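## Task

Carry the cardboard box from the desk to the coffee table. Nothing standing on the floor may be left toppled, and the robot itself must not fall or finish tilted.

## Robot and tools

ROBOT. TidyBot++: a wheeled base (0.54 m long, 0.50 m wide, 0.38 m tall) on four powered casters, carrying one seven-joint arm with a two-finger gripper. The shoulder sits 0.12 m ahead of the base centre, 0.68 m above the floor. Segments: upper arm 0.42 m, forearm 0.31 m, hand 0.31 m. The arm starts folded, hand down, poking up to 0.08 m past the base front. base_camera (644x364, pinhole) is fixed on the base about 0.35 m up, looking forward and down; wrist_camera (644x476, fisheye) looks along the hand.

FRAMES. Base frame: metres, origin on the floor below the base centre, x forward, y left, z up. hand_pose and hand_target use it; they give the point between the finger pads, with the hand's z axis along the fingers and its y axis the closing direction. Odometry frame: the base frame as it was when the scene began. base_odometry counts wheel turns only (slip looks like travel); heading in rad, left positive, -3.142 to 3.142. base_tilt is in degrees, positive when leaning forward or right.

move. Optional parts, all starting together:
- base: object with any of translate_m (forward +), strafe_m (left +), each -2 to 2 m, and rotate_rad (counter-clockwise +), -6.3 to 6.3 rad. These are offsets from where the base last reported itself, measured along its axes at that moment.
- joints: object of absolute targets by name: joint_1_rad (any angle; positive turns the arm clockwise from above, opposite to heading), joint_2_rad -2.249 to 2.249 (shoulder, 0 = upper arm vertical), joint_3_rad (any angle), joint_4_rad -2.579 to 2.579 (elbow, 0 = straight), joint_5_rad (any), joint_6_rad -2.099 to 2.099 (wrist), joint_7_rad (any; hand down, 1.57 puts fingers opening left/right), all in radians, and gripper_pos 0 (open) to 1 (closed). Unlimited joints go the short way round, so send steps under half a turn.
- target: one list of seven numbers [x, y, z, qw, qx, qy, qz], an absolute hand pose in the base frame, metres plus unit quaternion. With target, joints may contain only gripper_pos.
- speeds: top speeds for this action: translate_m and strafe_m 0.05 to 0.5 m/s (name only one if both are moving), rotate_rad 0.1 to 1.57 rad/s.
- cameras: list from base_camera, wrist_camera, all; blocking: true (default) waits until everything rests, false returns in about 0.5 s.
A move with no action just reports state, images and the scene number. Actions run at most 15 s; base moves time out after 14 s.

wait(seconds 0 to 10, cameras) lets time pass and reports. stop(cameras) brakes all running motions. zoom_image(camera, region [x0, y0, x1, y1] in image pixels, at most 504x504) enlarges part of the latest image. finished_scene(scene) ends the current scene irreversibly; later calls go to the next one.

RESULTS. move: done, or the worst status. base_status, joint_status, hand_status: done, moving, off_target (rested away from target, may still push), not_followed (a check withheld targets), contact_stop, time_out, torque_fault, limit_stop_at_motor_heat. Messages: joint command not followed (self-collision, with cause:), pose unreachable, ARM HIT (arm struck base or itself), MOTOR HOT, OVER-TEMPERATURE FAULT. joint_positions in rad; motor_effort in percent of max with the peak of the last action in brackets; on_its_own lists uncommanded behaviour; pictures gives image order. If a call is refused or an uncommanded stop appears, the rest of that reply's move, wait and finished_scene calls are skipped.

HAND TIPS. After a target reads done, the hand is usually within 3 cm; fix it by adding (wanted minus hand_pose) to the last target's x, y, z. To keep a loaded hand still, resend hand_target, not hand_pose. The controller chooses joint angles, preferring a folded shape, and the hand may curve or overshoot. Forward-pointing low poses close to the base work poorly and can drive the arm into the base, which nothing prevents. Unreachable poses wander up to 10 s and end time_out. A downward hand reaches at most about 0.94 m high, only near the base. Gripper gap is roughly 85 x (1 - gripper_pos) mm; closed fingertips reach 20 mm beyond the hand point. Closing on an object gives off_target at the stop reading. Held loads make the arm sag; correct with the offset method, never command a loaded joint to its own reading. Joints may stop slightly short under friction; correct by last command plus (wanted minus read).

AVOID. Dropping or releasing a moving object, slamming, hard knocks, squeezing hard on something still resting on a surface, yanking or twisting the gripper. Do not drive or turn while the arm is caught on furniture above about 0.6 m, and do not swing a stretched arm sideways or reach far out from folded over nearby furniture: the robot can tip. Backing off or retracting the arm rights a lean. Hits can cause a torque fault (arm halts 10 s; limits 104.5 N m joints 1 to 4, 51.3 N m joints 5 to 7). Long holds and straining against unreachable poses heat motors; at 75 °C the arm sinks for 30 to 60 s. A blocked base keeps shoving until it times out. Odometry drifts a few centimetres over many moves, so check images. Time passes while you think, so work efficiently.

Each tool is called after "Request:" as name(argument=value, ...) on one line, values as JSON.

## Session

Request:
move(joints={"joint_2_rad":-0.9,"joint_4_rad":-1.5,"joint_6_rad":-1.1,"gripper_pos":0}, cameras=["all"])

Request:
move(base={"rotate_rad":1.2}, cameras=["all"])

Request:
move(base={"rotate_rad":1.3}, cameras=["all"])

Request:
move(base={"rotate_rad":1.3}, cameras=["all"])

Request:
move(base={"rotate_rad":1.3}, cameras=["all"])

Scene clock: 2.30 s.
move: done
base_odometry: x=+0.000 y=+0.000 heading=+0.000
base_tilt: forward=-0.1 right=-0.4
base_status: not commanded
joint_positions: joint_1_rad=+0.005 joint_2_rad=-0.888 joint_3_rad=+3.141 joint_4_rad=-1.507 joint_5_rad=-0.020 joint_6_rad=-1.015 joint_7_rad=+1.545 gripper_pos=+0.000
joint_status: all done
motor_effort: joint_1_rad=+0(0) joint_2_rad=+14(16) joint_3_rad=+1(2) joint_4_rad=+15(22) joint_5_rad=+0(1) joint_6_rad=+10(10) joint_7_rad=+1(1)
hand_pose: x=+0.2856 y=+0.0059 z=+1.1837 quat_wxyz=(-0.017, +0.729, -0.009, +0.684) (m; base frame)
hand_target: x=+0.2756 y=+0.0062 z=+1.1627 quat_wxyz=(-0.016, +0.751, -0.009, +0.660) (m; base frame)
hand_status: not commanded
pictures: base_camera, wrist_camera
camera_calibration:
wrist_camera: T_world_to_cam=[[-0.0331601, -0.996924, -0.0710146, 0.100273], [-0.0495037, 0.0726048, -0.996131, 1.25156], [0.998223, -0.0295163, -0.051759, -0.0915779], [0, 0, 0, 1]] pos_world=[0.156697, 0.0063917, 1.2491]

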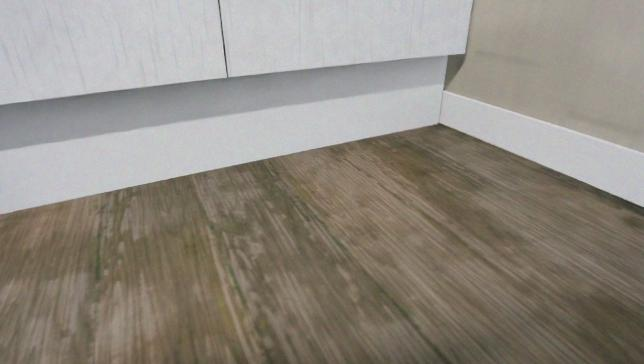

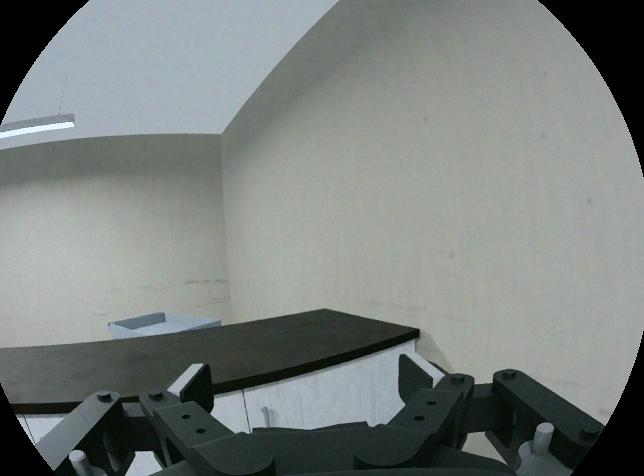

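Scene clock: 4.47 s.
move: done
base_odometry: x=+0.000 y=+0.000 heading=+1.199
base_tilt: forward=-0.2 right=-0.4
base_status: done
joint_positions: joint_1_rad=+0.005 joint_2_rad=-0.888 joint_3_rad=+3.141 joint_4_rad=-1.507 joint_5_rad=-0.020 joint_6_rad=-1.016 joint_7_rad=+1.545 gripper_pos=+0.000
joint_status: not commanded
motor_effort: joint_1_rad=+0(1) joint_2_rad=+14(14) joint_3_rad=+1(2) joint_4_rad=+16(16) joint_5_rad=-1(1) joint_6_rad=+10(10) joint_7_rad=+1(1)
hand_pose: x=+0.2856 y=+0.0059 z=+1.1835 quat_wxyz=(-0.017, +0.729, -0.009, +0.684) (m; base frame)
hand_target: x=+0.2756 y=+0.0062 z=+1.1627 quat_wxyz=(-0.016, +0.751, -0.009, +0.660) (m; base frame)
hand_status: not commanded
pictures: base_camera, wrist_camera
camera_calibration:
wrist_camera: T_world_to_cam=[[-0.0332127, -0.996924, -0.0709928, 0.10025], [-0.0502056, 0.0726065, -0.996096, 1.25153], [0.998187, -0.0295188, -0.0524626, -0.0907997], [0, 0, 0, 1]] pos_world=[0.156799, 0.00639169, 1.249]

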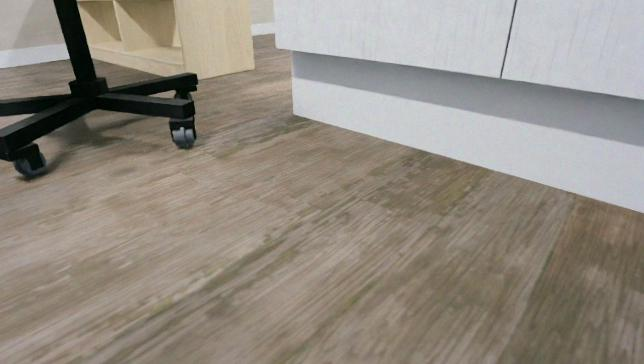

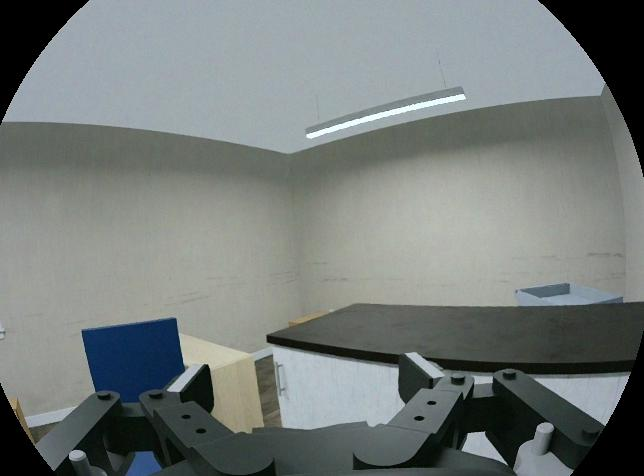

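Scene clock: 6.57 s.
move: done
base_odometry: x=+0.000 y=+0.000 heading=+2.498
base_tilt: forward=-0.2 right=-0.4
base_status: done
joint_positions: joint_1_rad=+0.005 joint_2_rad=-0.888 joint_3_rad=+3.141 joint_4_rad=-1.507 joint_5_rad=-0.020 joint_6_rad=-1.016 joint_7_rad=+1.545 gripper_pos=+0.000
joint_status: not commanded
motor_effort: joint_1_rad=+0(1) joint_2_rad=+14(14) joint_3_rad=+1(2) joint_4_rad=+15(17) joint_5_rad=+0(1) joint_6_rad=+10(10) joint_7_rad=+1(1)
hand_pose: x=+0.2856 y=+0.0059 z=+1.1834 quat_wxyz=(-0.017, +0.729, -0.009, +0.684) (m; base frame)
hand_target: x=+0.2756 y=+0.0062 z=+1.1627 quat_wxyz=(-0.016, +0.751, -0.009, +0.660) (m; base frame)
hand_status: not commanded
pictures: base_camera, wrist_camera
camera_calibration:
wrist_camera: T_world_to_cam=[[-0.0332337, -0.996923, -0.0709895, 0.100242], [-0.050504, 0.0726132, -0.996081, 1.25146], [0.998171, -0.0295182, -0.0527618, -0.0904294], [0, 0, 0, 1]] pos_world=[0.156799, 0.00639168, 1.2489]

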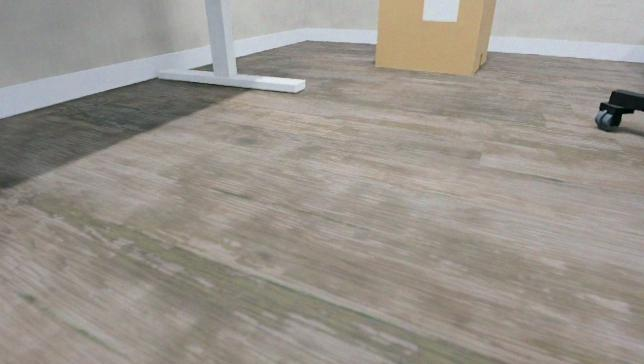

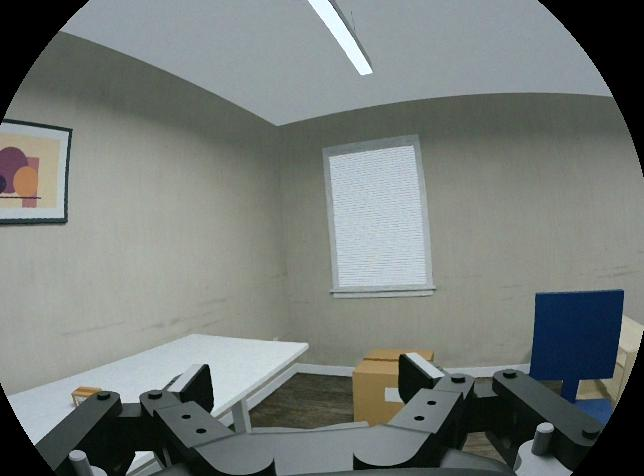

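Scene clock: 8.67 s.
move: done
base_odometry: x=+0.000 y=+0.000 heading=-2.486
base_tilt: forward=-0.2 right=-0.3
base_status: done
joint_positions: joint_1_rad=+0.005 joint_2_rad=-0.888 joint_3_rad=+3.141 joint_4_rad=-1.507 joint_5_rad=-0.020 joint_6_rad=-1.017 joint_7_rad=+1.545 gripper_pos=+0.000
joint_status: not commanded
motor_effort: joint_1_rad=+0(1) joint_2_rad=+14(14) joint_3_rad=+1(2) joint_4_rad=+16(16) joint_5_rad=+0(1) joint_6_rad=+10(10) joint_7_rad=+1(1)
hand_pose: x=+0.2856 y=+0.0059 z=+1.1834 quat_wxyz=(-0.017, +0.729, -0.009, +0.684) (m; base frame)
hand_target: x=+0.2756 y=+0.0062 z=+1.1627 quat_wxyz=(-0.016, +0.751, -0.009, +0.660) (m; base frame)
hand_status: not commanded
pictures: base_camera, wrist_camera
camera_calibration:
wrist_camera: T_world_to_cam=[[-0.0332403, -0.996924, -0.0709814, 0.100233], [-0.0506038, 0.0726083, -0.996076, 1.25147], [0.998165, -0.029518, -0.0528617, -0.0903041], [0, 0, 0, 1]] pos_world=[0.156799, 0.00639169, 1.2489]

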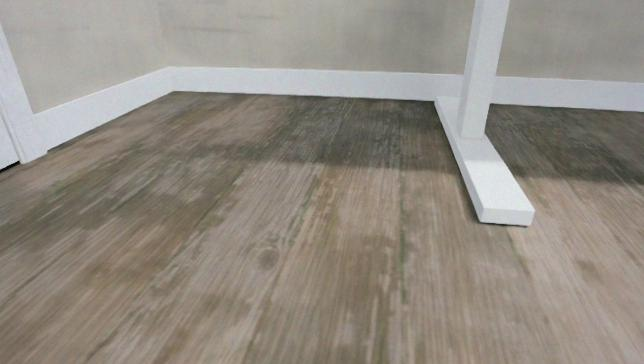

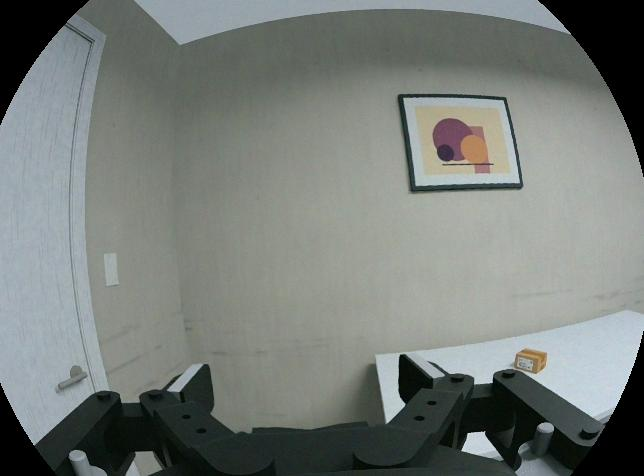

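Scene clock: 10.77 s.
move: done
base_odometry: x=+0.000 y=+0.000 heading=-1.187
base_tilt: forward=-0.2 right=-0.4
base_status: done
joint_positions: joint_1_rad=+0.005 joint_2_rad=-0.888 joint_3_rad=+3.141 joint_4_rad=-1.507 joint_5_rad=-0.020 joint_6_rad=-1.017 joint_7_rad=+1.545 gripper_pos=+0.000
joint_status: not commanded
motor_effort: joint_1_rad=+0(1) joint_2_rad=+14(14) joint_3_rad=+1(2) joint_4_rad=+16(17) joint_5_rad=+0(1) joint_6_rad=+10(10) joint_7_rad=+1(1)
hand_pose: x=+0.2856 y=+0.0059 z=+1.1833 quat_wxyz=(-0.017, +0.729, -0.009, +0.684) (m; base frame)
hand_target: x=+0.2756 y=+0.0062 z=+1.1627 quat_wxyz=(-0.016, +0.751, -0.009, +0.660) (m; base frame)
hand_status: not commanded
pictures: base_camera, wrist_camera
camera_calibration:
wrist_camera: T_world_to_cam=[[-0.0332472, -0.996924, -0.0709776, 0.100229], [-0.0507034, 0.0726079, -0.996071, 1.25148], [0.99816, -0.0295177, -0.0529614, -0.0901789], [0, 0, 0, 1]] pos_world=[0.156799, 0.00639169, 1.2489]

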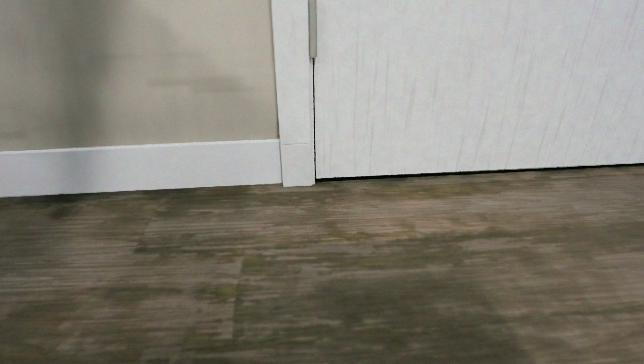

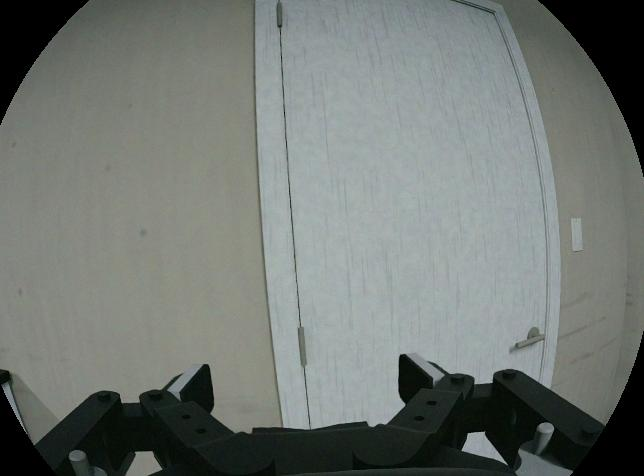

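Request:
move(base={"rotate_rad":-2.95})

Request:
move(base={"translate_m":0.434,"strafe_m":-0.576}, cameras=["all"])

Scene clock: 34.70 s.
move: done
base_odometry: x=+0.000 y=+0.000 heading=+2.147
base_tilt: forward=-0.2 right=-0.4
base_status: done
joint_positions: joint_1_rad=+0.005 joint_2_rad=-0.888 joint_3_rad=+3.141 joint_4_rad=-1.507 joint_5_rad=-0.020 joint_6_rad=-1.017 joint_7_rad=+1.545 gripper_pos=+0.000
joint_status: not commanded
motor_effort: joint_1_rad=+0(1) joint_2_rad=+14(14) joint_3_rad=+1(2) joint_4_rad=+16(17) joint_5_rad=+0(1) joint_6_rad=+10(10) joint_7_rad=+1(1)
hand_pose: x=+0.2856 y=+0.0059 z=+1.1833 quat_wxyz=(-0.017, +0.730, -0.009, +0.684) (m; base frame)
hand_target: x=+0.2756 y=+0.0062 z=+1.1627 quat_wxyz=(-0.016, +0.751, -0.009, +0.660) (m; base frame)
hand_status: not commanded
camera_calibration:
wrist_camera: T_world_to_cam=[[-0.0332609, -0.996924, -0.0709702, 0.100215], [-0.0509025, 0.072607, -0.996061, 1.2514], [0.99815, -0.0295173, -0.0531609, -0.0899338], [0, 0, 0, 1]] pos_world=[0.1568, 0.00639169, 1.2488]

Scene clock: 37.47 s.
move: done
base_odometry: x=+0.246 y=+0.678 heading=+2.146
base_tilt: forward=-0.2 right=-0.4
base_status: done
joint_positions: joint_1_rad=+0.005 joint_2_rad=-0.891 joint_3_rad=+3.141 joint_4_rad=-1.506 joint_5_rad=-0.020 joint_6_rad=-1.017 joint_7_rad=+1.545 gripper_pos=+0.000
joint_status: not commanded
motor_effort: joint_1_rad=+0(1) joint_2_rad=+14(18) joint_3_rad=+1(4) joint_4_rad=+15(17) joint_5_rad=+0(1) joint_6_rad=+10(10) joint_7_rad=+1(1)
hand_pose: x=+0.2841 y=+0.0060 z=+1.1837 quat_wxyz=(-0.017, +0.729, -0.009, +0.685) (m; base frame)
hand_target: x=+0.2756 y=+0.0062 z=+1.1627 quat_wxyz=(-0.016, +0.751, -0.009, +0.660) (m; base frame)
hand_status: not commanded
pictures: base_camera, wrist_camera
camera_calibration:
wrist_camera: T_world_to_cam=[[-0.0330773, -0.996924, -0.0710512, 0.100249], [-0.0483089, 0.0726018, -0.99619, 1.25128], [0.998285, -0.0295188, -0.0505618, -0.0915882], [0, 0, 0, 1]] pos_world=[0.155195, 0.0063917, 1.249]

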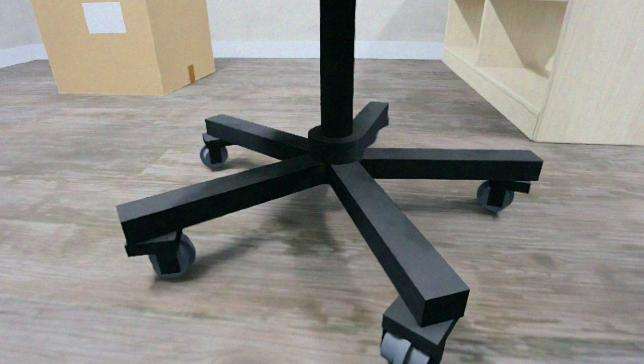

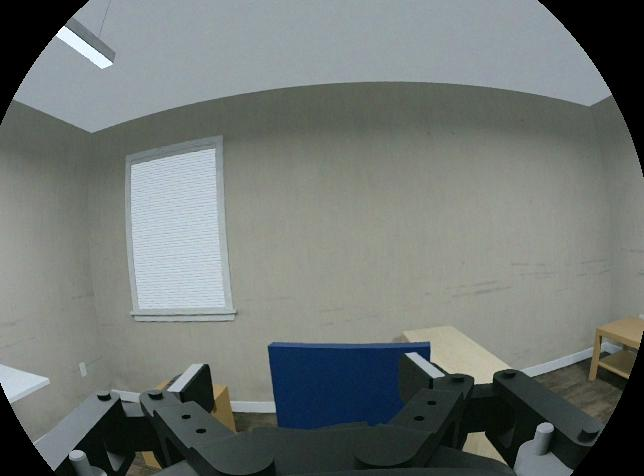

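Request:
move(base={"translate_m":0.87}, speeds={"translate_m":0.17}, cameras=["base_camera"])

Scene clock: 48.63 s.
move: done
base_odometry: x=-0.227 y=+1.408 heading=+2.146
base_tilt: forward=-0.2 right=-0.4
base_status: done
joint_positions: joint_1_rad=+0.005 joint_2_rad=-0.897 joint_3_rad=+3.141 joint_4_rad=-1.505 joint_5_rad=-0.020 joint_6_rad=-1.018 joint_7_rad=+1.545 gripper_pos=+0.000
joint_status: not commanded
motor_effort: joint_1_rad=+0(1) joint_2_rad=+14(19) joint_3_rad=+1(2) joint_4_rad=+16(18) joint_5_rad=+0(1) joint_6_rad=+9(10) joint_7_rad=+1(1)
hand_pose: x=+0.2803 y=+0.0060 z=+1.1853 quat_wxyz=(-0.017, +0.726, -0.009, +0.687) (m; base frame)
hand_target: x=+0.2756 y=+0.0062 z=+1.1627 quat_wxyz=(-0.016, +0.751, -0.009, +0.660) (m; base frame)
hand_status: not commanded
pictures: base_camera

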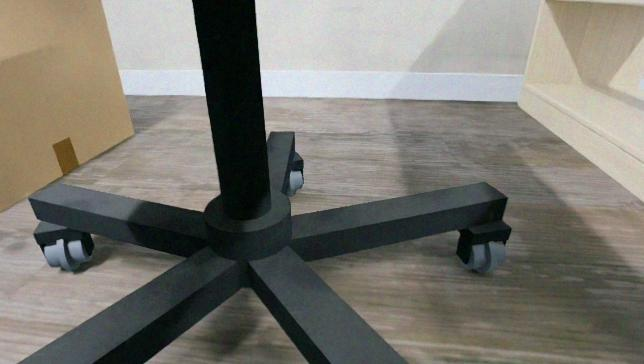

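Request:
move(base={"translate_m":-0.2})

Request:
move(base={"rotate_rad":1.45})

Request:
move(base={"translate_m":0.84,"strafe_m":0.645}, joints={"joint_2_rad":-0.7,"joint_4_rad":-1.9,"joint_6_rad":-1.1}, cameras=["all"])

Request:
zoom_image(camera="wrist_camera", region=[220, 60, 420, 260])

Scene clock: 57.87 s.
move: done
base_odometry: x=-0.118 y=+1.240 heading=+2.146
base_tilt: forward=-0.2 right=-0.4
base_status: done
joint_positions: joint_1_rad=+0.005 joint_2_rad=-0.906 joint_3_rad=+3.141 joint_4_rad=-1.502 joint_5_rad=-0.020 joint_6_rad=-1.019 joint_7_rad=+1.545 gripper_pos=+0.000
joint_status: not commanded
motor_effort: joint_1_rad=+0(1) joint_2_rad=+14(18) joint_3_rad=+1(3) joint_4_rad=+15(17) joint_5_rad=+0(1) joint_6_rad=+10(10) joint_7_rad=+1(1)
hand_pose: x=+0.2750 y=+0.0061 z=+1.1880 quat_wxyz=(-0.017, +0.722, -0.009, +0.691) (m; base frame)
hand_target: x=+0.2756 y=+0.0062 z=+1.1627 quat_wxyz=(-0.016, +0.751, -0.009, +0.660) (m; base frame)
hand_status: not commanded
camera_calibration:
wrist_camera: T_world_to_cam=[[-0.0316135, -0.996949, -0.0713709, 0.100326], [-0.029457, 0.0723049, -0.996947, 1.25082], [0.999066, -0.0294146, -0.0316529, -0.104939], [0, 0, 0, 1]] pos_world=[0.144858, 0.00649248, 1.25084]

Scene clock: 60.07 s.
move: done
base_odometry: x=-0.118 y=+1.240 heading=-2.688
base_tilt: forward=-0.2 right=-0.4
base_status: done
joint_positions: joint_1_rad=+0.005 joint_2_rad=-0.906 joint_3_rad=+3.141 joint_4_rad=-1.502 joint_5_rad=-0.020 joint_6_rad=-1.019 joint_7_rad=+1.545 gripper_pos=+0.000
joint_status: not commanded
motor_effort: joint_1_rad=+0(1) joint_2_rad=+14(16) joint_3_rad=+1(2) joint_4_rad=+16(16) joint_5_rad=+0(1) joint_6_rad=+9(10) joint_7_rad=+1(1)
hand_pose: x=+0.2750 y=+0.0061 z=+1.1880 quat_wxyz=(-0.017, +0.722, -0.009, +0.691) (m; base frame)
hand_target: x=+0.2756 y=+0.0062 z=+1.1627 quat_wxyz=(-0.016, +0.751, -0.009, +0.660) (m; base frame)
hand_status: not commanded
camera_calibration:
wrist_camera: T_world_to_cam=[[-0.0316135, -0.996949, -0.0713709, 0.100326], [-0.029457, 0.0723049, -0.996947, 1.25082], [0.999066, -0.0294146, -0.0316529, -0.104939], [0, 0, 0, 1]] pos_world=[0.144858, 0.00649248, 1.25084]

Scene clock: 63.40 s.
move: done
base_odometry: x=-0.591 y=+0.292 heading=-2.688
base_tilt: forward=-0.2 right=-0.4
base_status: done
joint_positions: joint_1_rad=+0.005 joint_2_rad=-0.718 joint_3_rad=+3.141 joint_4_rad=-1.885 joint_5_rad=-0.020 joint_6_rad=-1.022 joint_7_rad=+1.545 gripper_pos=+0.000
joint_status: all done
motor_effort: joint_1_rad=+0(1) joint_2_rad=+4(18) joint_3_rad=+1(3) joint_4_rad=+20(22) joint_5_rad=+0(1) joint_6_rad=+8(10) joint_7_rad=+1(1)
hand_pose: x=+0.3850 y=+0.0055 z=+0.9421 quat_wxyz=(-0.014, +0.888, -0.014, +0.459) (m; base frame)
hand_target: x=+0.3731 y=+0.0057 z=+0.9102 quat_wxyz=(-0.014, +0.913, -0.014, +0.408) (m; base frame)
hand_status: not commanded
pictures: base_camera, wrist_camera
camera_calibration:
wrist_camera: T_world_to_cam=[[-0.0662198, -0.996777, -0.0452894, 0.0743434], [-0.566129, 0.0749087, -0.820906, 1.04967], [0.821652, -0.0287205, -0.569265, 0.352166], [0, 0, 0, 1]] pos_world=[0.309815, 0.00558851, 1.06553]

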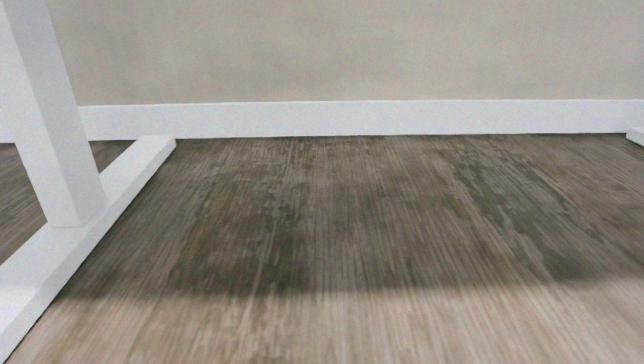

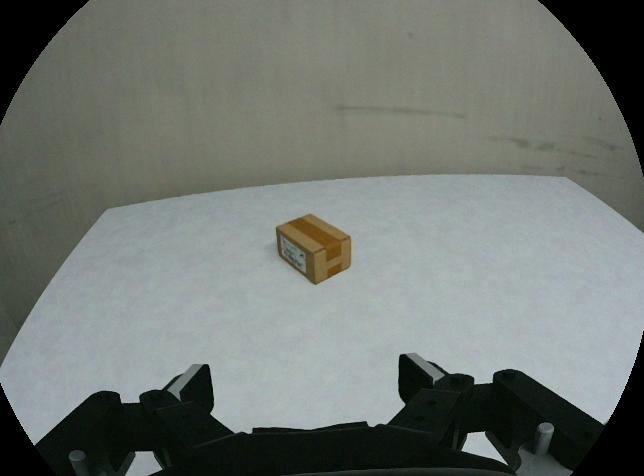

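Scaled by 2.520.

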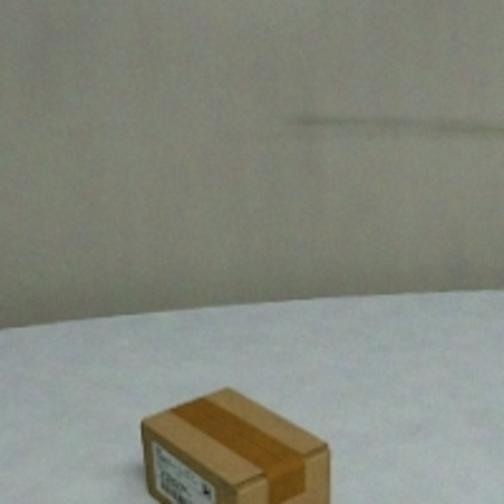

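Request:
move(base={"translate_m":0.13})

Request:
move(target=[0.62, -0.014, 0.91, 0, 0.965, 0.263, 0], cameras=["wrist_camera"])

Scene clock: 77.50 s.
move: done
base_odometry: x=-0.708 y=+0.234 heading=-2.687
base_tilt: forward=-0.2 right=-0.4
base_status: done
joint_positions: joint_1_rad=+0.005 joint_2_rad=-0.708 joint_3_rad=+3.141 joint_4_rad=-1.885 joint_5_rad=-0.020 joint_6_rad=-1.022 joint_7_rad=+1.545 gripper_pos=+0.000
joint_status: not commanded
motor_effort: joint_1_rad=+0(0) joint_2_rad=+5(8) joint_3_rad=+1(2) joint_4_rad=+21(22) joint_5_rad=+0(1) joint_6_rad=+8(9) joint_7_rad=+1(1)
hand_pose: x=+0.3877 y=+0.0055 z=+0.9392 quat_wxyz=(-0.014, +0.891, -0.014, +0.454) (m; base frame)
hand_target: x=+0.3731 y=+0.0057 z=+0.9102 quat_wxyz=(-0.014, +0.913, -0.014, +0.408) (m; base frame)
hand_status: not commanded
camera_calibration:
wrist_camera: T_world_to_cam=[[-0.0667033, -0.996777, -0.0445717, 0.0739075], [-0.57494, 0.074907, -0.814759, 1.04648], [0.815472, -0.028721, -0.578084, 0.358898], [0, 0, 0, 1]] pos_world=[0.313922, 0.00558851, 1.0634]

Scene clock: 88.27 s.
move: time_out
base_odometry: x=-0.701 y=+0.238 heading=-2.688
base_tilt: forward=-0.1 right=-0.3
base_status: not commanded
joint_positions: joint_1_rad=+0.060 joint_2_rad=+0.596 joint_3_rad=+3.270 joint_4_rad=+0.039 joint_5_rad=-0.023 joint_6_rad=-1.981 joint_7_rad=+2.127 gripper_pos=+0.000
joint_status: not commanded
motor_effort: joint_1_rad=+0(8) joint_2_rad=-32(62) joint_3_rad=+0(1) joint_4_rad=+13(24) joint_5_rad=+0(2) joint_6_rad=+6(9) joint_7_rad=+1(1)
hand_pose: x=+0.6953 y=-0.0624 z=+1.0408 quat_wxyz=(+0.129, +0.932, +0.203, +0.271) (m; base frame)
hand_target: x=+0.6916 y=-0.0628 z=+1.0390 quat_wxyz=(+0.128, +0.934, +0.202, +0.265) (m; base frame)
hand_status: time_out (0.158 m and 35.4 deg from the pose sent, 0.235 m and 62.3 deg at the start; a joint's target at an end of its range on 285 of 300 steps)
pictures: wrist_camera
camera_calibration:
wrist_camera: T_world_to_cam=[[0.255712, -0.894454, 0.366828, -0.614707], [-0.774222, -0.416708, -0.476377, 1.06685], [0.578958, -0.162191, -0.799063, 0.55102], [0, 0, 0, 1]] pos_world=[0.664145, -0.0158946, 1.17401]

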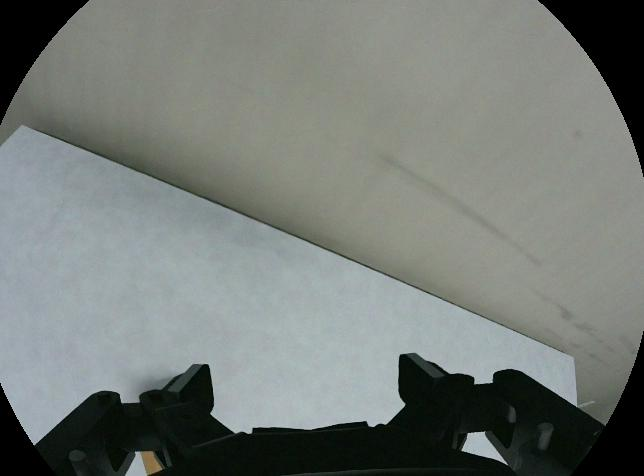

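Request:
move(target=[0.61, -0.014, 0.865, 0, 0.963, 0.262, 0.06], cameras=["wrist_camera"])

Scene clock: 93.47 s.
move: off_target
base_odometry: x=-0.702 y=+0.237 heading=-2.688
base_tilt: forward=-1.0 right=-0.4
base_status: not commanded
joint_positions: joint_1_rad=+0.071 joint_2_rad=+0.703 joint_3_rad=+3.244 joint_4_rad=+0.837 joint_5_rad=-0.259 joint_6_rad=-2.019 joint_7_rad=+1.974 gripper_pos=+0.000
joint_status: not commanded
motor_effort: joint_1_rad=+3(3) joint_2_rad=+37(38) joint_3_rad=-1(2) joint_4_rad=+2(15) joint_5_rad=+1(1) joint_6_rad=+9(10) joint_7_rad=+0(1)
hand_pose: x=+0.6459 y=+0.0305 z=+1.2113 quat_wxyz=(+0.125, +0.780, +0.234, +0.567) (m; base frame)
hand_target: x=+0.7890 y=+0.0154 z=+0.9524 quat_wxyz=(+0.032, +0.893, +0.241, +0.378) (m; base frame)
hand_status: off_target (0.351 m and 64.4 deg from the pose sent, 0.201 m and 29.4 deg at the start; a joint's target at an end of its range on 55 of 55 steps)
pictures: wrist_camera
camera_calibration:
wrist_camera: T_world_to_cam=[[0.175188, -0.880116, 0.441254, -0.62004], [-0.241685, -0.472916, -0.847313, 1.25556], [0.954409, 0.0417946, -0.29556, -0.127749], [0, 0, 0, 1]] pos_world=[0.534, 0.0534075, 1.29969]

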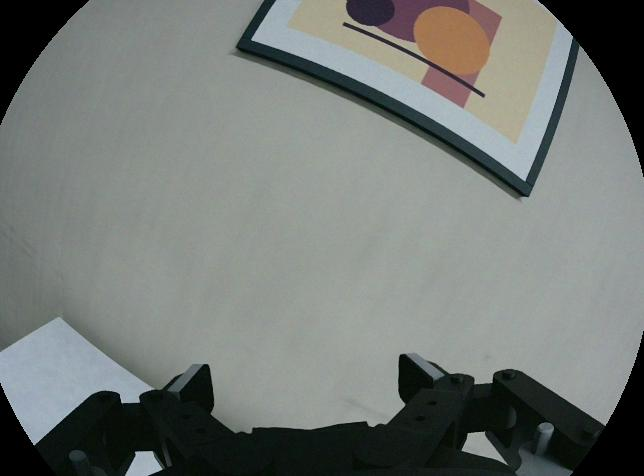

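Request:
move(joints={"joint_1_rad":0.0,"joint_2_rad":0.0,"joint_3_rad":3.14,"joint_4_rad":-1.17,"joint_5_rad":0,"joint_6_rad":-1.9,"joint_7_rad":1.57}, cameras=["wrist_camera"])

Scene clock: 101.37 s.
move: done
base_odometry: x=-0.690 y=+0.243 heading=-2.689
base_tilt: forward=-0.2 right=-0.4
base_status: not commanded
joint_positions: joint_1_rad=+0.021 joint_2_rad=+0.030 joint_3_rad=+3.168 joint_4_rad=-1.151 joint_5_rad=-0.047 joint_6_rad=-1.980 joint_7_rad=+1.610 gripper_pos=+0.000
joint_status: all done
motor_effort: joint_1_rad=+0(5) joint_2_rad=-16(44) joint_3_rad=+1(2) joint_4_rad=+16(17) joint_5_rad=+0(3) joint_6_rad=+0(10) joint_7_rad=+1(2)
hand_pose: x=+0.4170 y=+0.0010 z=+0.9110 quat_wxyz=(-0.022, +1.000, +0.006, -0.009) (m; base frame)
hand_target: x=+0.4307 y=+0.0019 z=+0.9147 quat_wxyz=(+0.000, +0.999, +0.000, +0.036) (m; base frame)
hand_status: not commanded
pictures: wrist_camera
camera_calibration:
wrist_camera: T_world_to_cam=[[-0.025897, -0.999663, -0.00193458, 0.0143876], [-0.999657, 0.0258891, 0.00399168, 0.471918], [-0.00394025, 0.00203729, -0.99999, 1.04466], [0, 0, 0, 1]] pos_world=[0.476245, 0.0000369604, 1.04279]

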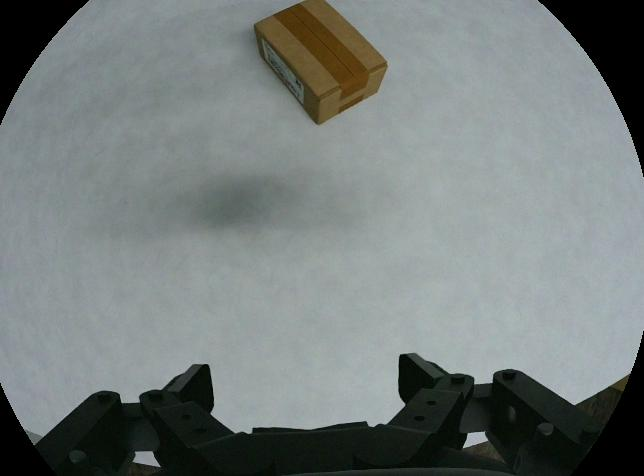

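Request:
move(joints={"joint_1_rad":0.0,"joint_2_rad":0.605,"joint_3_rad":3.14,"joint_4_rad":-0.55,"joint_5_rad":0.0,"joint_6_rad":-1.83,"joint_7_rad":2.16}, cameras=["wrist_camera"])

Request:
zoom_image(camera="wrist_camera", region=[140, 220, 480, 470])

Scene clock: 128.10 s.
move: done
base_odometry: x=-0.690 y=+0.243 heading=-2.689
base_tilt: forward=-0.2 right=-0.3
base_status: not commanded
joint_positions: joint_1_rad=+0.020 joint_2_rad=+0.605 joint_3_rad=+3.167 joint_4_rad=-0.563 joint_5_rad=-0.045 joint_6_rad=-1.909 joint_7_rad=+2.119 gripper_pos=+0.000
joint_status: all done
motor_effort: joint_1_rad=+0(1) joint_2_rad=-36(38) joint_3_rad=+0(2) joint_4_rad=+16(18) joint_5_rad=+0(2) joint_6_rad=+2(2) joint_7_rad=+1(2)
hand_pose: x=+0.6680 y=-0.0058 z=+0.8406 quat_wxyz=(-0.004, +0.965, +0.259, +0.035) (m; base frame)
hand_target: x=+0.6944 y=+0.0020 z=+0.8474 quat_wxyz=(+0.022, +0.954, +0.290, +0.075) (m; base frame)
hand_status: not commanded
pictures: wrist_camera
camera_calibration:
wrist_camera: T_world_to_cam=[[0.464118, -0.884426, 0.0488362, -0.355395], [-0.880365, -0.466666, -0.0847386, 0.715377], [0.0977352, -0.00366496, -0.995206, 0.90335], [0, 0, 0, 1]] pos_world=[0.706449, 0.0228325, 0.976996]

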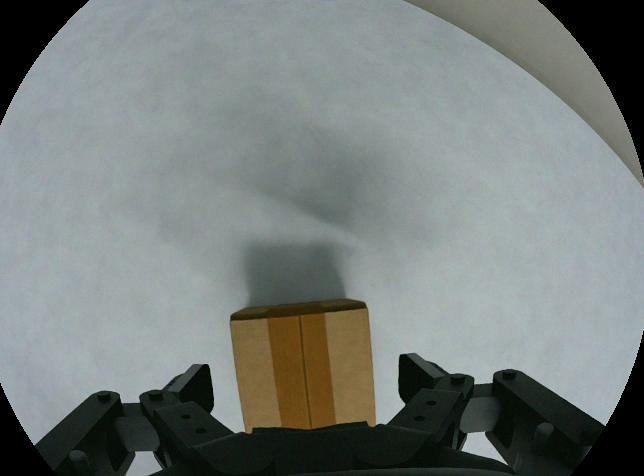

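Scaled by 1.482.

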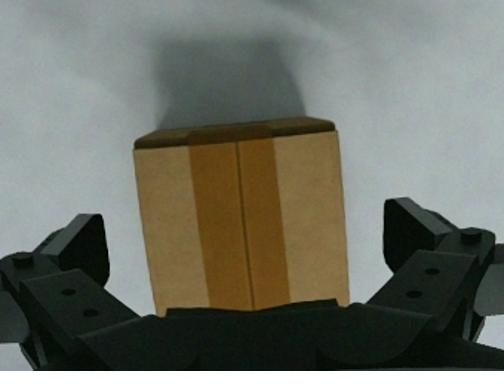

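Request:
move(joints={"joint_1_rad":0.03,"joint_2_rad":0.54,"joint_3_rad":3.14,"joint_4_rad":-0.695,"joint_5_rad":0.0,"joint_6_rad":-1.78,"joint_7_rad":2.25}, cameras=["wrist_camera"])

Request:
zoom_image(camera="wrist_camera", region=[140, 220, 480, 470])

Scene clock: 140.63 s.
move: off_target
base_odometry: x=-0.690 y=+0.243 heading=-2.689
base_tilt: forward=-0.1 right=-0.4
base_status: not commanded
joint_positions: joint_1_rad=+0.020 joint_2_rad=+0.581 joint_3_rad=+3.167 joint_4_rad=-0.678 joint_5_rad=-0.045 joint_6_rad=-1.861 joint_7_rad=+2.209 gripper_pos=+0.000
joint_status: joint_2_rad off_target (ended at +0.581, target +0.540); the others done
motor_effort: joint_1_rad=+0(1) joint_2_rad=-35(37) joint_3_rad=+0(2) joint_4_rad=+17(18) joint_5_rad=+0(2) joint_6_rad=+1(2) joint_7_rad=+1(1)
hand_pose: x=+0.6562 y=-0.0058 z=+0.8189 quat_wxyz=(-0.010, +0.954, +0.300, +0.015) (m; base frame)
hand_target: x=+0.6712 y=-0.0146 z=+0.8375 quat_wxyz=(+0.022, +0.946, +0.319, +0.059) (m; base frame)
hand_status: not commanded
pictures: wrist_camera
camera_calibration:
wrist_camera: T_world_to_cam=[[0.540275, -0.840983, 0.0291581, -0.382447], [-0.839556, -0.541058, -0.049018, 0.646686], [0.0569995, 0.00200338, -0.998372, 0.912124], [0, 0, 0, 1]] pos_world=[0.697565, 0.0264357, 0.95349]

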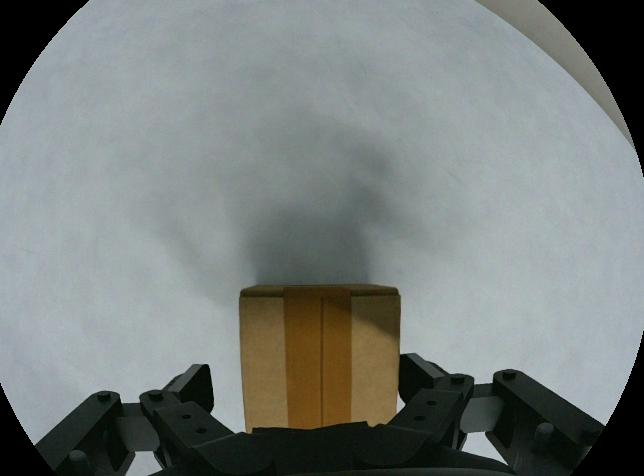

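Scaled by 1.482.

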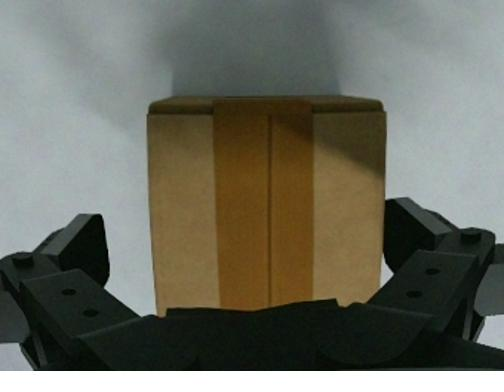

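Request:
move(joints={"joint_1_rad":0.055,"joint_7_rad":2.26}, cameras=["wrist_camera"])

Scene clock: 145.50 s.
move: done
base_odometry: x=-0.690 y=+0.243 heading=-2.689
base_tilt: forward=-0.2 right=-0.4
base_status: not commanded
joint_positions: joint_1_rad=+0.041 joint_2_rad=+0.581 joint_3_rad=+3.164 joint_4_rad=-0.678 joint_5_rad=-0.042 joint_6_rad=-1.860 joint_7_rad=+2.222 gripper_pos=+0.000
joint_status: all done
motor_effort: joint_1_rad=+0(2) joint_2_rad=-35(36) joint_3_rad=+0(1) joint_4_rad=+17(17) joint_5_rad=-1(1) joint_6_rad=+1(1) joint_7_rad=+1(2)
hand_pose: x=+0.6563 y=-0.0166 z=+0.8191 quat_wxyz=(-0.009, +0.955, +0.297, +0.016) (m; base frame)
hand_target: x=+0.6707 y=-0.0284 z=+0.8375 quat_wxyz=(+0.023, +0.948, +0.312, +0.059) (m; base frame)
hand_status: not commanded
pictures: wrist_camera
camera_calibration:
wrist_camera: T_world_to_cam=[[0.535044, -0.84424, 0.0313989, -0.390075], [-0.842765, -0.535964, -0.0498987, 0.643823], [0.0589552, 0.000236129, -0.998261, 0.910995], [0, 0, 0, 1]] pos_world=[0.697591, 0.015534, 0.953784]

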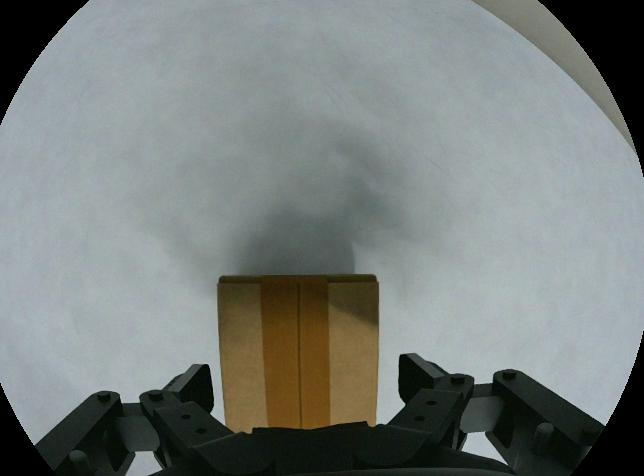

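Request:
move(joints={"joint_2_rad":0.512,"joint_4_rad":-0.81,"joint_6_rad":-1.68}, cameras=["wrist_camera"])

Scene clock: 150.73 s.
move: off_target
base_odometry: x=-0.690 y=+0.243 heading=-2.689
base_tilt: forward=-0.2 right=-0.4
base_status: not commanded
joint_positions: joint_1_rad=+0.041 joint_2_rad=+0.552 joint_3_rad=+3.164 joint_4_rad=-0.792 joint_5_rad=-0.042 joint_6_rad=-1.762 joint_7_rad=+2.222 gripper_pos=+0.000
joint_status: joint_2_rad off_target (ended at +0.552, target +0.512); the others done
motor_effort: joint_1_rad=+0(1) joint_2_rad=-35(37) joint_3_rad=+0(0) joint_4_rad=+18(18) joint_5_rad=+0(1) joint_6_rad=+1(2) joint_7_rad=+1(1)
hand_pose: x=+0.6572 y=-0.0168 z=+0.7995 quat_wxyz=(-0.008, +0.955, +0.295, +0.022) (m; base frame)
hand_target: x=+0.6724 y=-0.0285 z=+0.8178 quat_wxyz=(+0.025, +0.948, +0.312, +0.065) (m; base frame)
hand_status: not commanded
pictures: wrist_camera
camera_calibration:
wrist_camera: T_world_to_cam=[[0.531134, -0.846486, 0.036862, -0.392025], [-0.844342, -0.532411, -0.0602161, 0.652763], [0.0705978, 0.000858673, -0.997504, 0.883133], [0, 0, 0, 1]] pos_world=[0.697026, 0.0149359, 0.934686]

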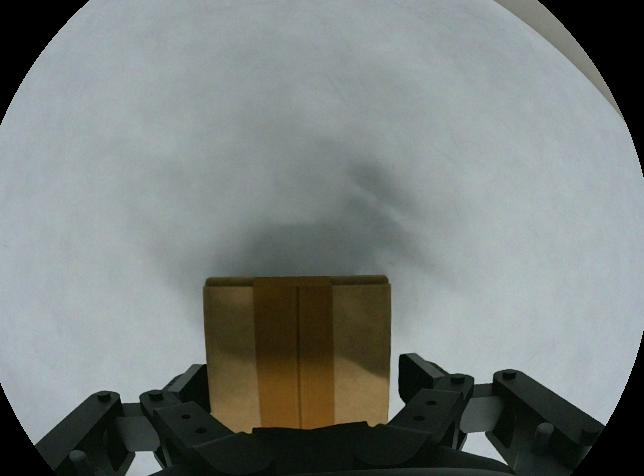

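Request:
move(joints={"joint_1_rad":0.02,"joint_2_rad":0.480,"joint_4_rad":-0.93,"joint_6_rad":-1.58}, cameras=["wrist_camera"])

Scene clock: 156.80 s.
move: off_target
base_odometry: x=-0.690 y=+0.243 heading=-2.689
base_tilt: forward=-0.2 right=-0.4
base_status: not commanded
joint_positions: joint_1_rad=+0.036 joint_2_rad=+0.521 joint_3_rad=+3.164 joint_4_rad=-0.912 joint_5_rad=-0.042 joint_6_rad=-1.662 joint_7_rad=+2.222 gripper_pos=+0.000
joint_status: joint_2_rad off_target (ended at +0.521, target +0.480); the others done
motor_effort: joint_1_rad=+0(1) joint_2_rad=-34(35) joint_3_rad=+0(0) joint_4_rad=+17(18) joint_5_rad=+0(1) joint_6_rad=+1(2) joint_7_rad=+1(1)
hand_pose: x=+0.6545 y=-0.0144 z=+0.7791 quat_wxyz=(-0.006, +0.955, +0.295, +0.027) (m; base frame)
hand_target: x=+0.6705 y=-0.0090 z=+0.7976 quat_wxyz=(+0.026, +0.942, +0.328, +0.071) (m; base frame)
hand_status: not commanded
pictures: wrist_camera
camera_calibration:
wrist_camera: T_world_to_cam=[[0.531012, -0.846312, 0.042228, -0.391808], [-0.843398, -0.532685, -0.0701908, 0.657696], [0.0818975, 0.0016571, -0.996639, 0.854852], [0, 0, 0, 1]] pos_world=[0.692744, 0.0173372, 0.914689]

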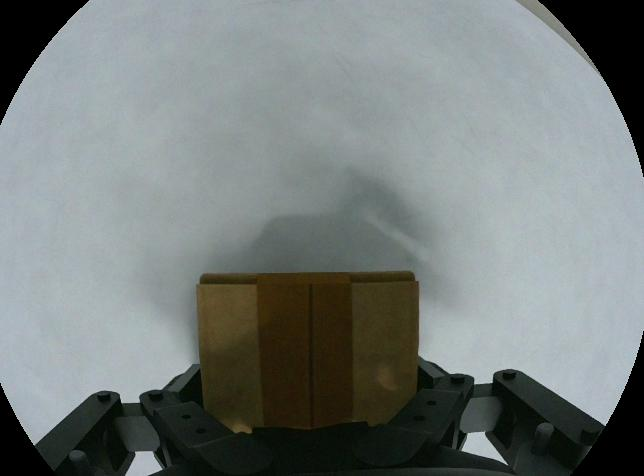

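Request:
move(joints={"joint_2_rad":0.476,"joint_4_rad":-0.965,"joint_6_rad":-1.545})

Request:
move(joints={"gripper_pos":0.3}, cameras=["wrist_camera"])

Scene clock: 161.73 s.
move: done
base_odometry: x=-0.690 y=+0.243 heading=-2.689
base_tilt: forward=-0.1 right=-0.4
base_status: not commanded
joint_positions: joint_1_rad=+0.036 joint_2_rad=+0.513 joint_3_rad=+3.164 joint_4_rad=-0.949 joint_5_rad=-0.042 joint_6_rad=-1.623 joint_7_rad=+2.222 gripper_pos=+0.000
joint_status: all done
motor_effort: joint_1_rad=+0(1) joint_2_rad=-34(35) joint_3_rad=+1(1) joint_4_rad=+18(19) joint_5_rad=-1(1) joint_6_rad=+2(2) joint_7_rad=+1(1)
hand_pose: x=+0.6561 y=-0.0143 z=+0.7719 quat_wxyz=(-0.005, +0.955, +0.295, +0.032) (m; base frame)
hand_target: x=+0.6717 y=-0.0090 z=+0.7890 quat_wxyz=(+0.027, +0.941, +0.328, +0.073) (m; base frame)
hand_status: not commanded
camera_calibration:
wrist_camera: T_world_to_cam=[[0.529691, -0.846814, 0.0483062, -0.396153], [-0.843097, -0.531887, -0.0792694, 0.665487], [0.0928199, 0.00126145, -0.995682, 0.839723], [0, 0, 0, 1]] pos_world=[0.692966, 0.0174368, 0.907987]

Scene clock: 162.50 s.
move: off_target
base_odometry: x=-0.690 y=+0.243 heading=-2.689
base_tilt: forward=-0.1 right=-0.4
base_status: not commanded
joint_positions: joint_1_rad=+0.036 joint_2_rad=+0.492 joint_3_rad=+3.164 joint_4_rad=-0.956 joint_5_rad=-0.041 joint_6_rad=-1.619 joint_7_rad=+2.222 gripper_pos=+0.226
joint_status: gripper_pos off_target (ended at +0.226, target +0.300)
motor_effort: joint_1_rad=+0(1) joint_2_rad=-31(35) joint_3_rad=+0(1) joint_4_rad=+17(19) joint_5_rad=+0(1) joint_6_rad=+2(3) joint_7_rad=+1(1)
hand_pose: x=+0.6533 y=-0.0144 z=+0.7807 quat_wxyz=(-0.001, +0.955, +0.295, +0.040) (m; base frame)
hand_target: x=+0.6717 y=-0.0090 z=+0.7890 quat_wxyz=(+0.027, +0.941, +0.328, +0.073) (m; base frame)
hand_status: not commanded
pictures: wrist_camera
camera_calibration:
wrist_camera: T_world_to_cam=[[0.528783, -0.846737, 0.0585254, -0.402531], [-0.841647, -0.532011, -0.0927005, 0.673242], [0.109629, -0.000239347, -0.993973, 0.836354], [0, 0, 0, 1]] pos_world=[0.687795, 0.0175342, 0.917281]

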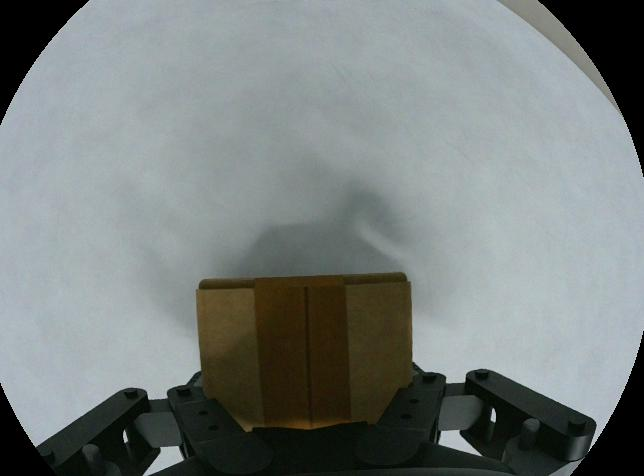

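Request:
move(joints={"joint_2_rad":0.51,"joint_4_rad":-0.83,"joint_6_rad":-1.68})

Request:
move(joints={"gripper_pos":0.6}, cameras=["wrist_camera"])

Scene clock: 167.73 s.
move: done
base_odometry: x=-0.690 y=+0.243 heading=-2.689
base_tilt: forward=-0.2 right=-0.4
base_status: not commanded
joint_positions: joint_1_rad=+0.036 joint_2_rad=+0.509 joint_3_rad=+3.164 joint_4_rad=-0.843 joint_5_rad=-0.041 joint_6_rad=-1.625 joint_7_rad=+2.222 gripper_pos=+0.226
joint_status: all done
motor_effort: joint_1_rad=+0(0) joint_2_rad=-36(37) joint_3_rad=+0(0) joint_4_rad=+19(21) joint_5_rad=-1(1) joint_6_rad=+3(3) joint_7_rad=+1(1)
hand_pose: x=+0.6819 y=-0.0155 z=+0.8100 quat_wxyz=(+0.014, +0.952, +0.296, +0.082) (m; base frame)
hand_target: x=+0.6681 y=-0.0090 z=+0.8119 quat_wxyz=(+0.021, +0.943, +0.328, +0.057) (m; base frame)
hand_status: not commanded
camera_calibration:
wrist_camera: T_world_to_cam=[[0.522512, -0.845555, 0.109629, -0.457477], [-0.829516, -0.533863, -0.163992, 0.748864], [0.197191, -0.00525108, -0.980351, 0.791561], [0, 0, 0, 1]] pos_world=[0.704143, 0.0171251, 0.948968]

Scene clock: 168.43 s.
move: off_target
base_odometry: x=-0.690 y=+0.243 heading=-2.689
base_tilt: forward=-0.1 right=-0.4
base_status: not commanded
joint_positions: joint_1_rad=+0.036 joint_2_rad=+0.509 joint_3_rad=+3.164 joint_4_rad=-0.843 joint_5_rad=-0.041 joint_6_rad=-1.625 joint_7_rad=+2.222 gripper_pos=+0.226
joint_status: gripper_pos off_target (ended at +0.226, target +0.600)
motor_effort: joint_1_rad=+0(0) joint_2_rad=-36(37) joint_3_rad=+0(0) joint_4_rad=+19(20) joint_5_rad=-1(1) joint_6_rad=+2(3) joint_7_rad=+1(1)
hand_pose: x=+0.6819 y=-0.0155 z=+0.8100 quat_wxyz=(+0.014, +0.952, +0.296, +0.082) (m; base frame)
hand_target: x=+0.6681 y=-0.0090 z=+0.8119 quat_wxyz=(+0.021, +0.943, +0.328, +0.057) (m; base frame)
hand_status: not commanded
pictures: wrist_camera
camera_calibration:
wrist_camera: T_world_to_cam=[[0.522512, -0.845555, 0.109629, -0.457477], [-0.829516, -0.533863, -0.163992, 0.748864], [0.197191, -0.00525108, -0.980351, 0.791561], [0, 0, 0, 1]] pos_world=[0.704143, 0.0171251, 0.948968]

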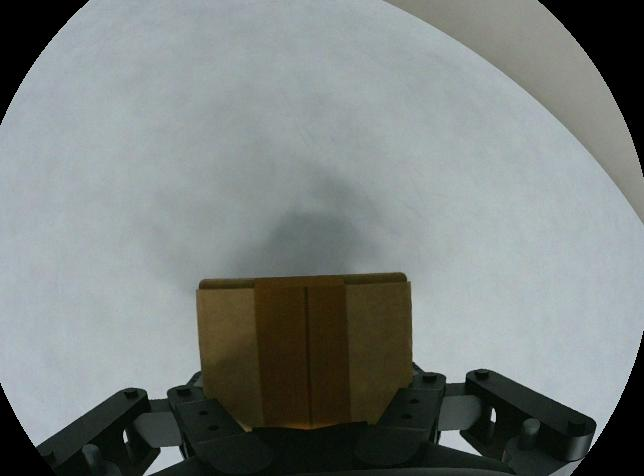

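Request:
move(base={"translate_m":-0.41,"strafe_m":-0.63}, joints={"joint_1_rad":0.0,"joint_2_rad":0.0,"joint_4_rad":-1.17,"joint_6_rad":-1.85})

Request:
move(base={"rotate_rad":3.14}, speeds={"rotate_rad":1.0}, cameras=["all"])

Scene clock: 179.47 s.
move: done
base_odometry: x=-0.597 y=+0.989 heading=-2.689
base_tilt: forward=-0.2 right=-0.4
base_status: done
joint_positions: joint_1_rad=+0.017 joint_2_rad=+0.023 joint_3_rad=+3.161 joint_4_rad=-1.156 joint_5_rad=-0.039 joint_6_rad=-1.774 joint_7_rad=+2.222 gripper_pos=+0.226
joint_status: all done
motor_effort: joint_1_rad=+0(3) joint_2_rad=-18(39) joint_3_rad=+1(1) joint_4_rad=+19(21) joint_5_rad=+0(1) joint_6_rad=+3(4) joint_7_rad=+1(1)
hand_pose: x=+0.4779 y=+0.0005 z=+0.9170 quat_wxyz=(+0.014, +0.947, +0.307, +0.095) (m; base frame)
hand_target: x=+0.4462 y=+0.0019 z=+0.9162 quat_wxyz=(+0.020, +0.939, +0.338, +0.057) (m; base frame)
hand_status: not commanded
camera_calibration:
wrist_camera: T_world_to_cam=[[0.540055, -0.833168, 0.119047, -0.366112], [-0.811605, -0.552996, -0.188396, 0.619683], [0.222798, 0.00512543, -0.974851, 0.919484], [0, 0, 0, 1]] pos_world=[0.495799, 0.0329373, 1.05669]

Scene clock: 183.57 s.
move: done
base_odometry: x=-0.597 y=+0.989 heading=+0.450
base_tilt: forward=-0.2 right=-0.3
base_status: done
joint_positions: joint_1_rad=+0.010 joint_2_rad=+0.023 joint_3_rad=+3.157 joint_4_rad=-1.156 joint_5_rad=-0.036 joint_6_rad=-1.774 joint_7_rad=+2.222 gripper_pos=+0.226
joint_status: not commanded
motor_effort: joint_1_rad=+0(2) joint_2_rad=-18(20) joint_3_rad=+0(2) joint_4_rad=+19(19) joint_5_rad=+0(2) joint_6_rad=+3(3) joint_7_rad=+1(1)
hand_pose: x=+0.4778 y=+0.0033 z=+0.9169 quat_wxyz=(+0.015, +0.945, +0.311, +0.094) (m; base frame)
hand_target: x=+0.4462 y=+0.0019 z=+0.9162 quat_wxyz=(+0.020, +0.939, +0.338, +0.057) (m; base frame)
hand_status: not commanded
pictures: base_camera, wrist_camera
camera_calibration:
wrist_camera: T_world_to_cam=[[0.548024, -0.827649, 0.121108, -0.369348], [-0.806406, -0.561229, -0.186364, 0.616745], [0.222213, 0.00446994, -0.974988, 0.919817], [0, 0, 0, 1]] pos_world=[0.495364, 0.0363332, 1.05648]

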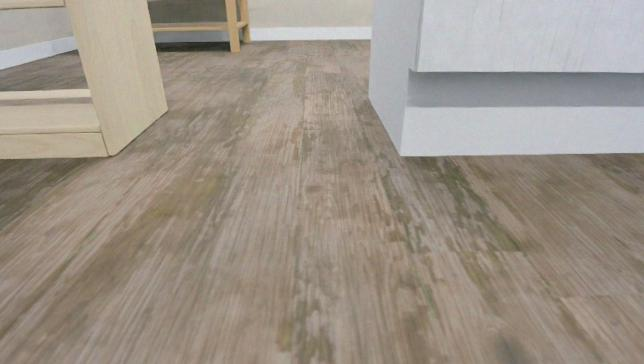

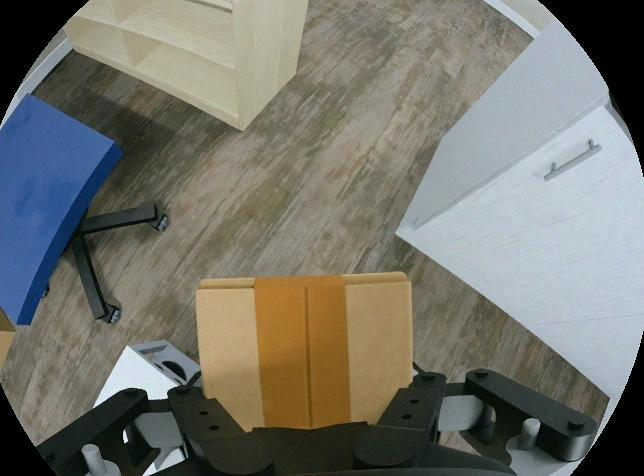

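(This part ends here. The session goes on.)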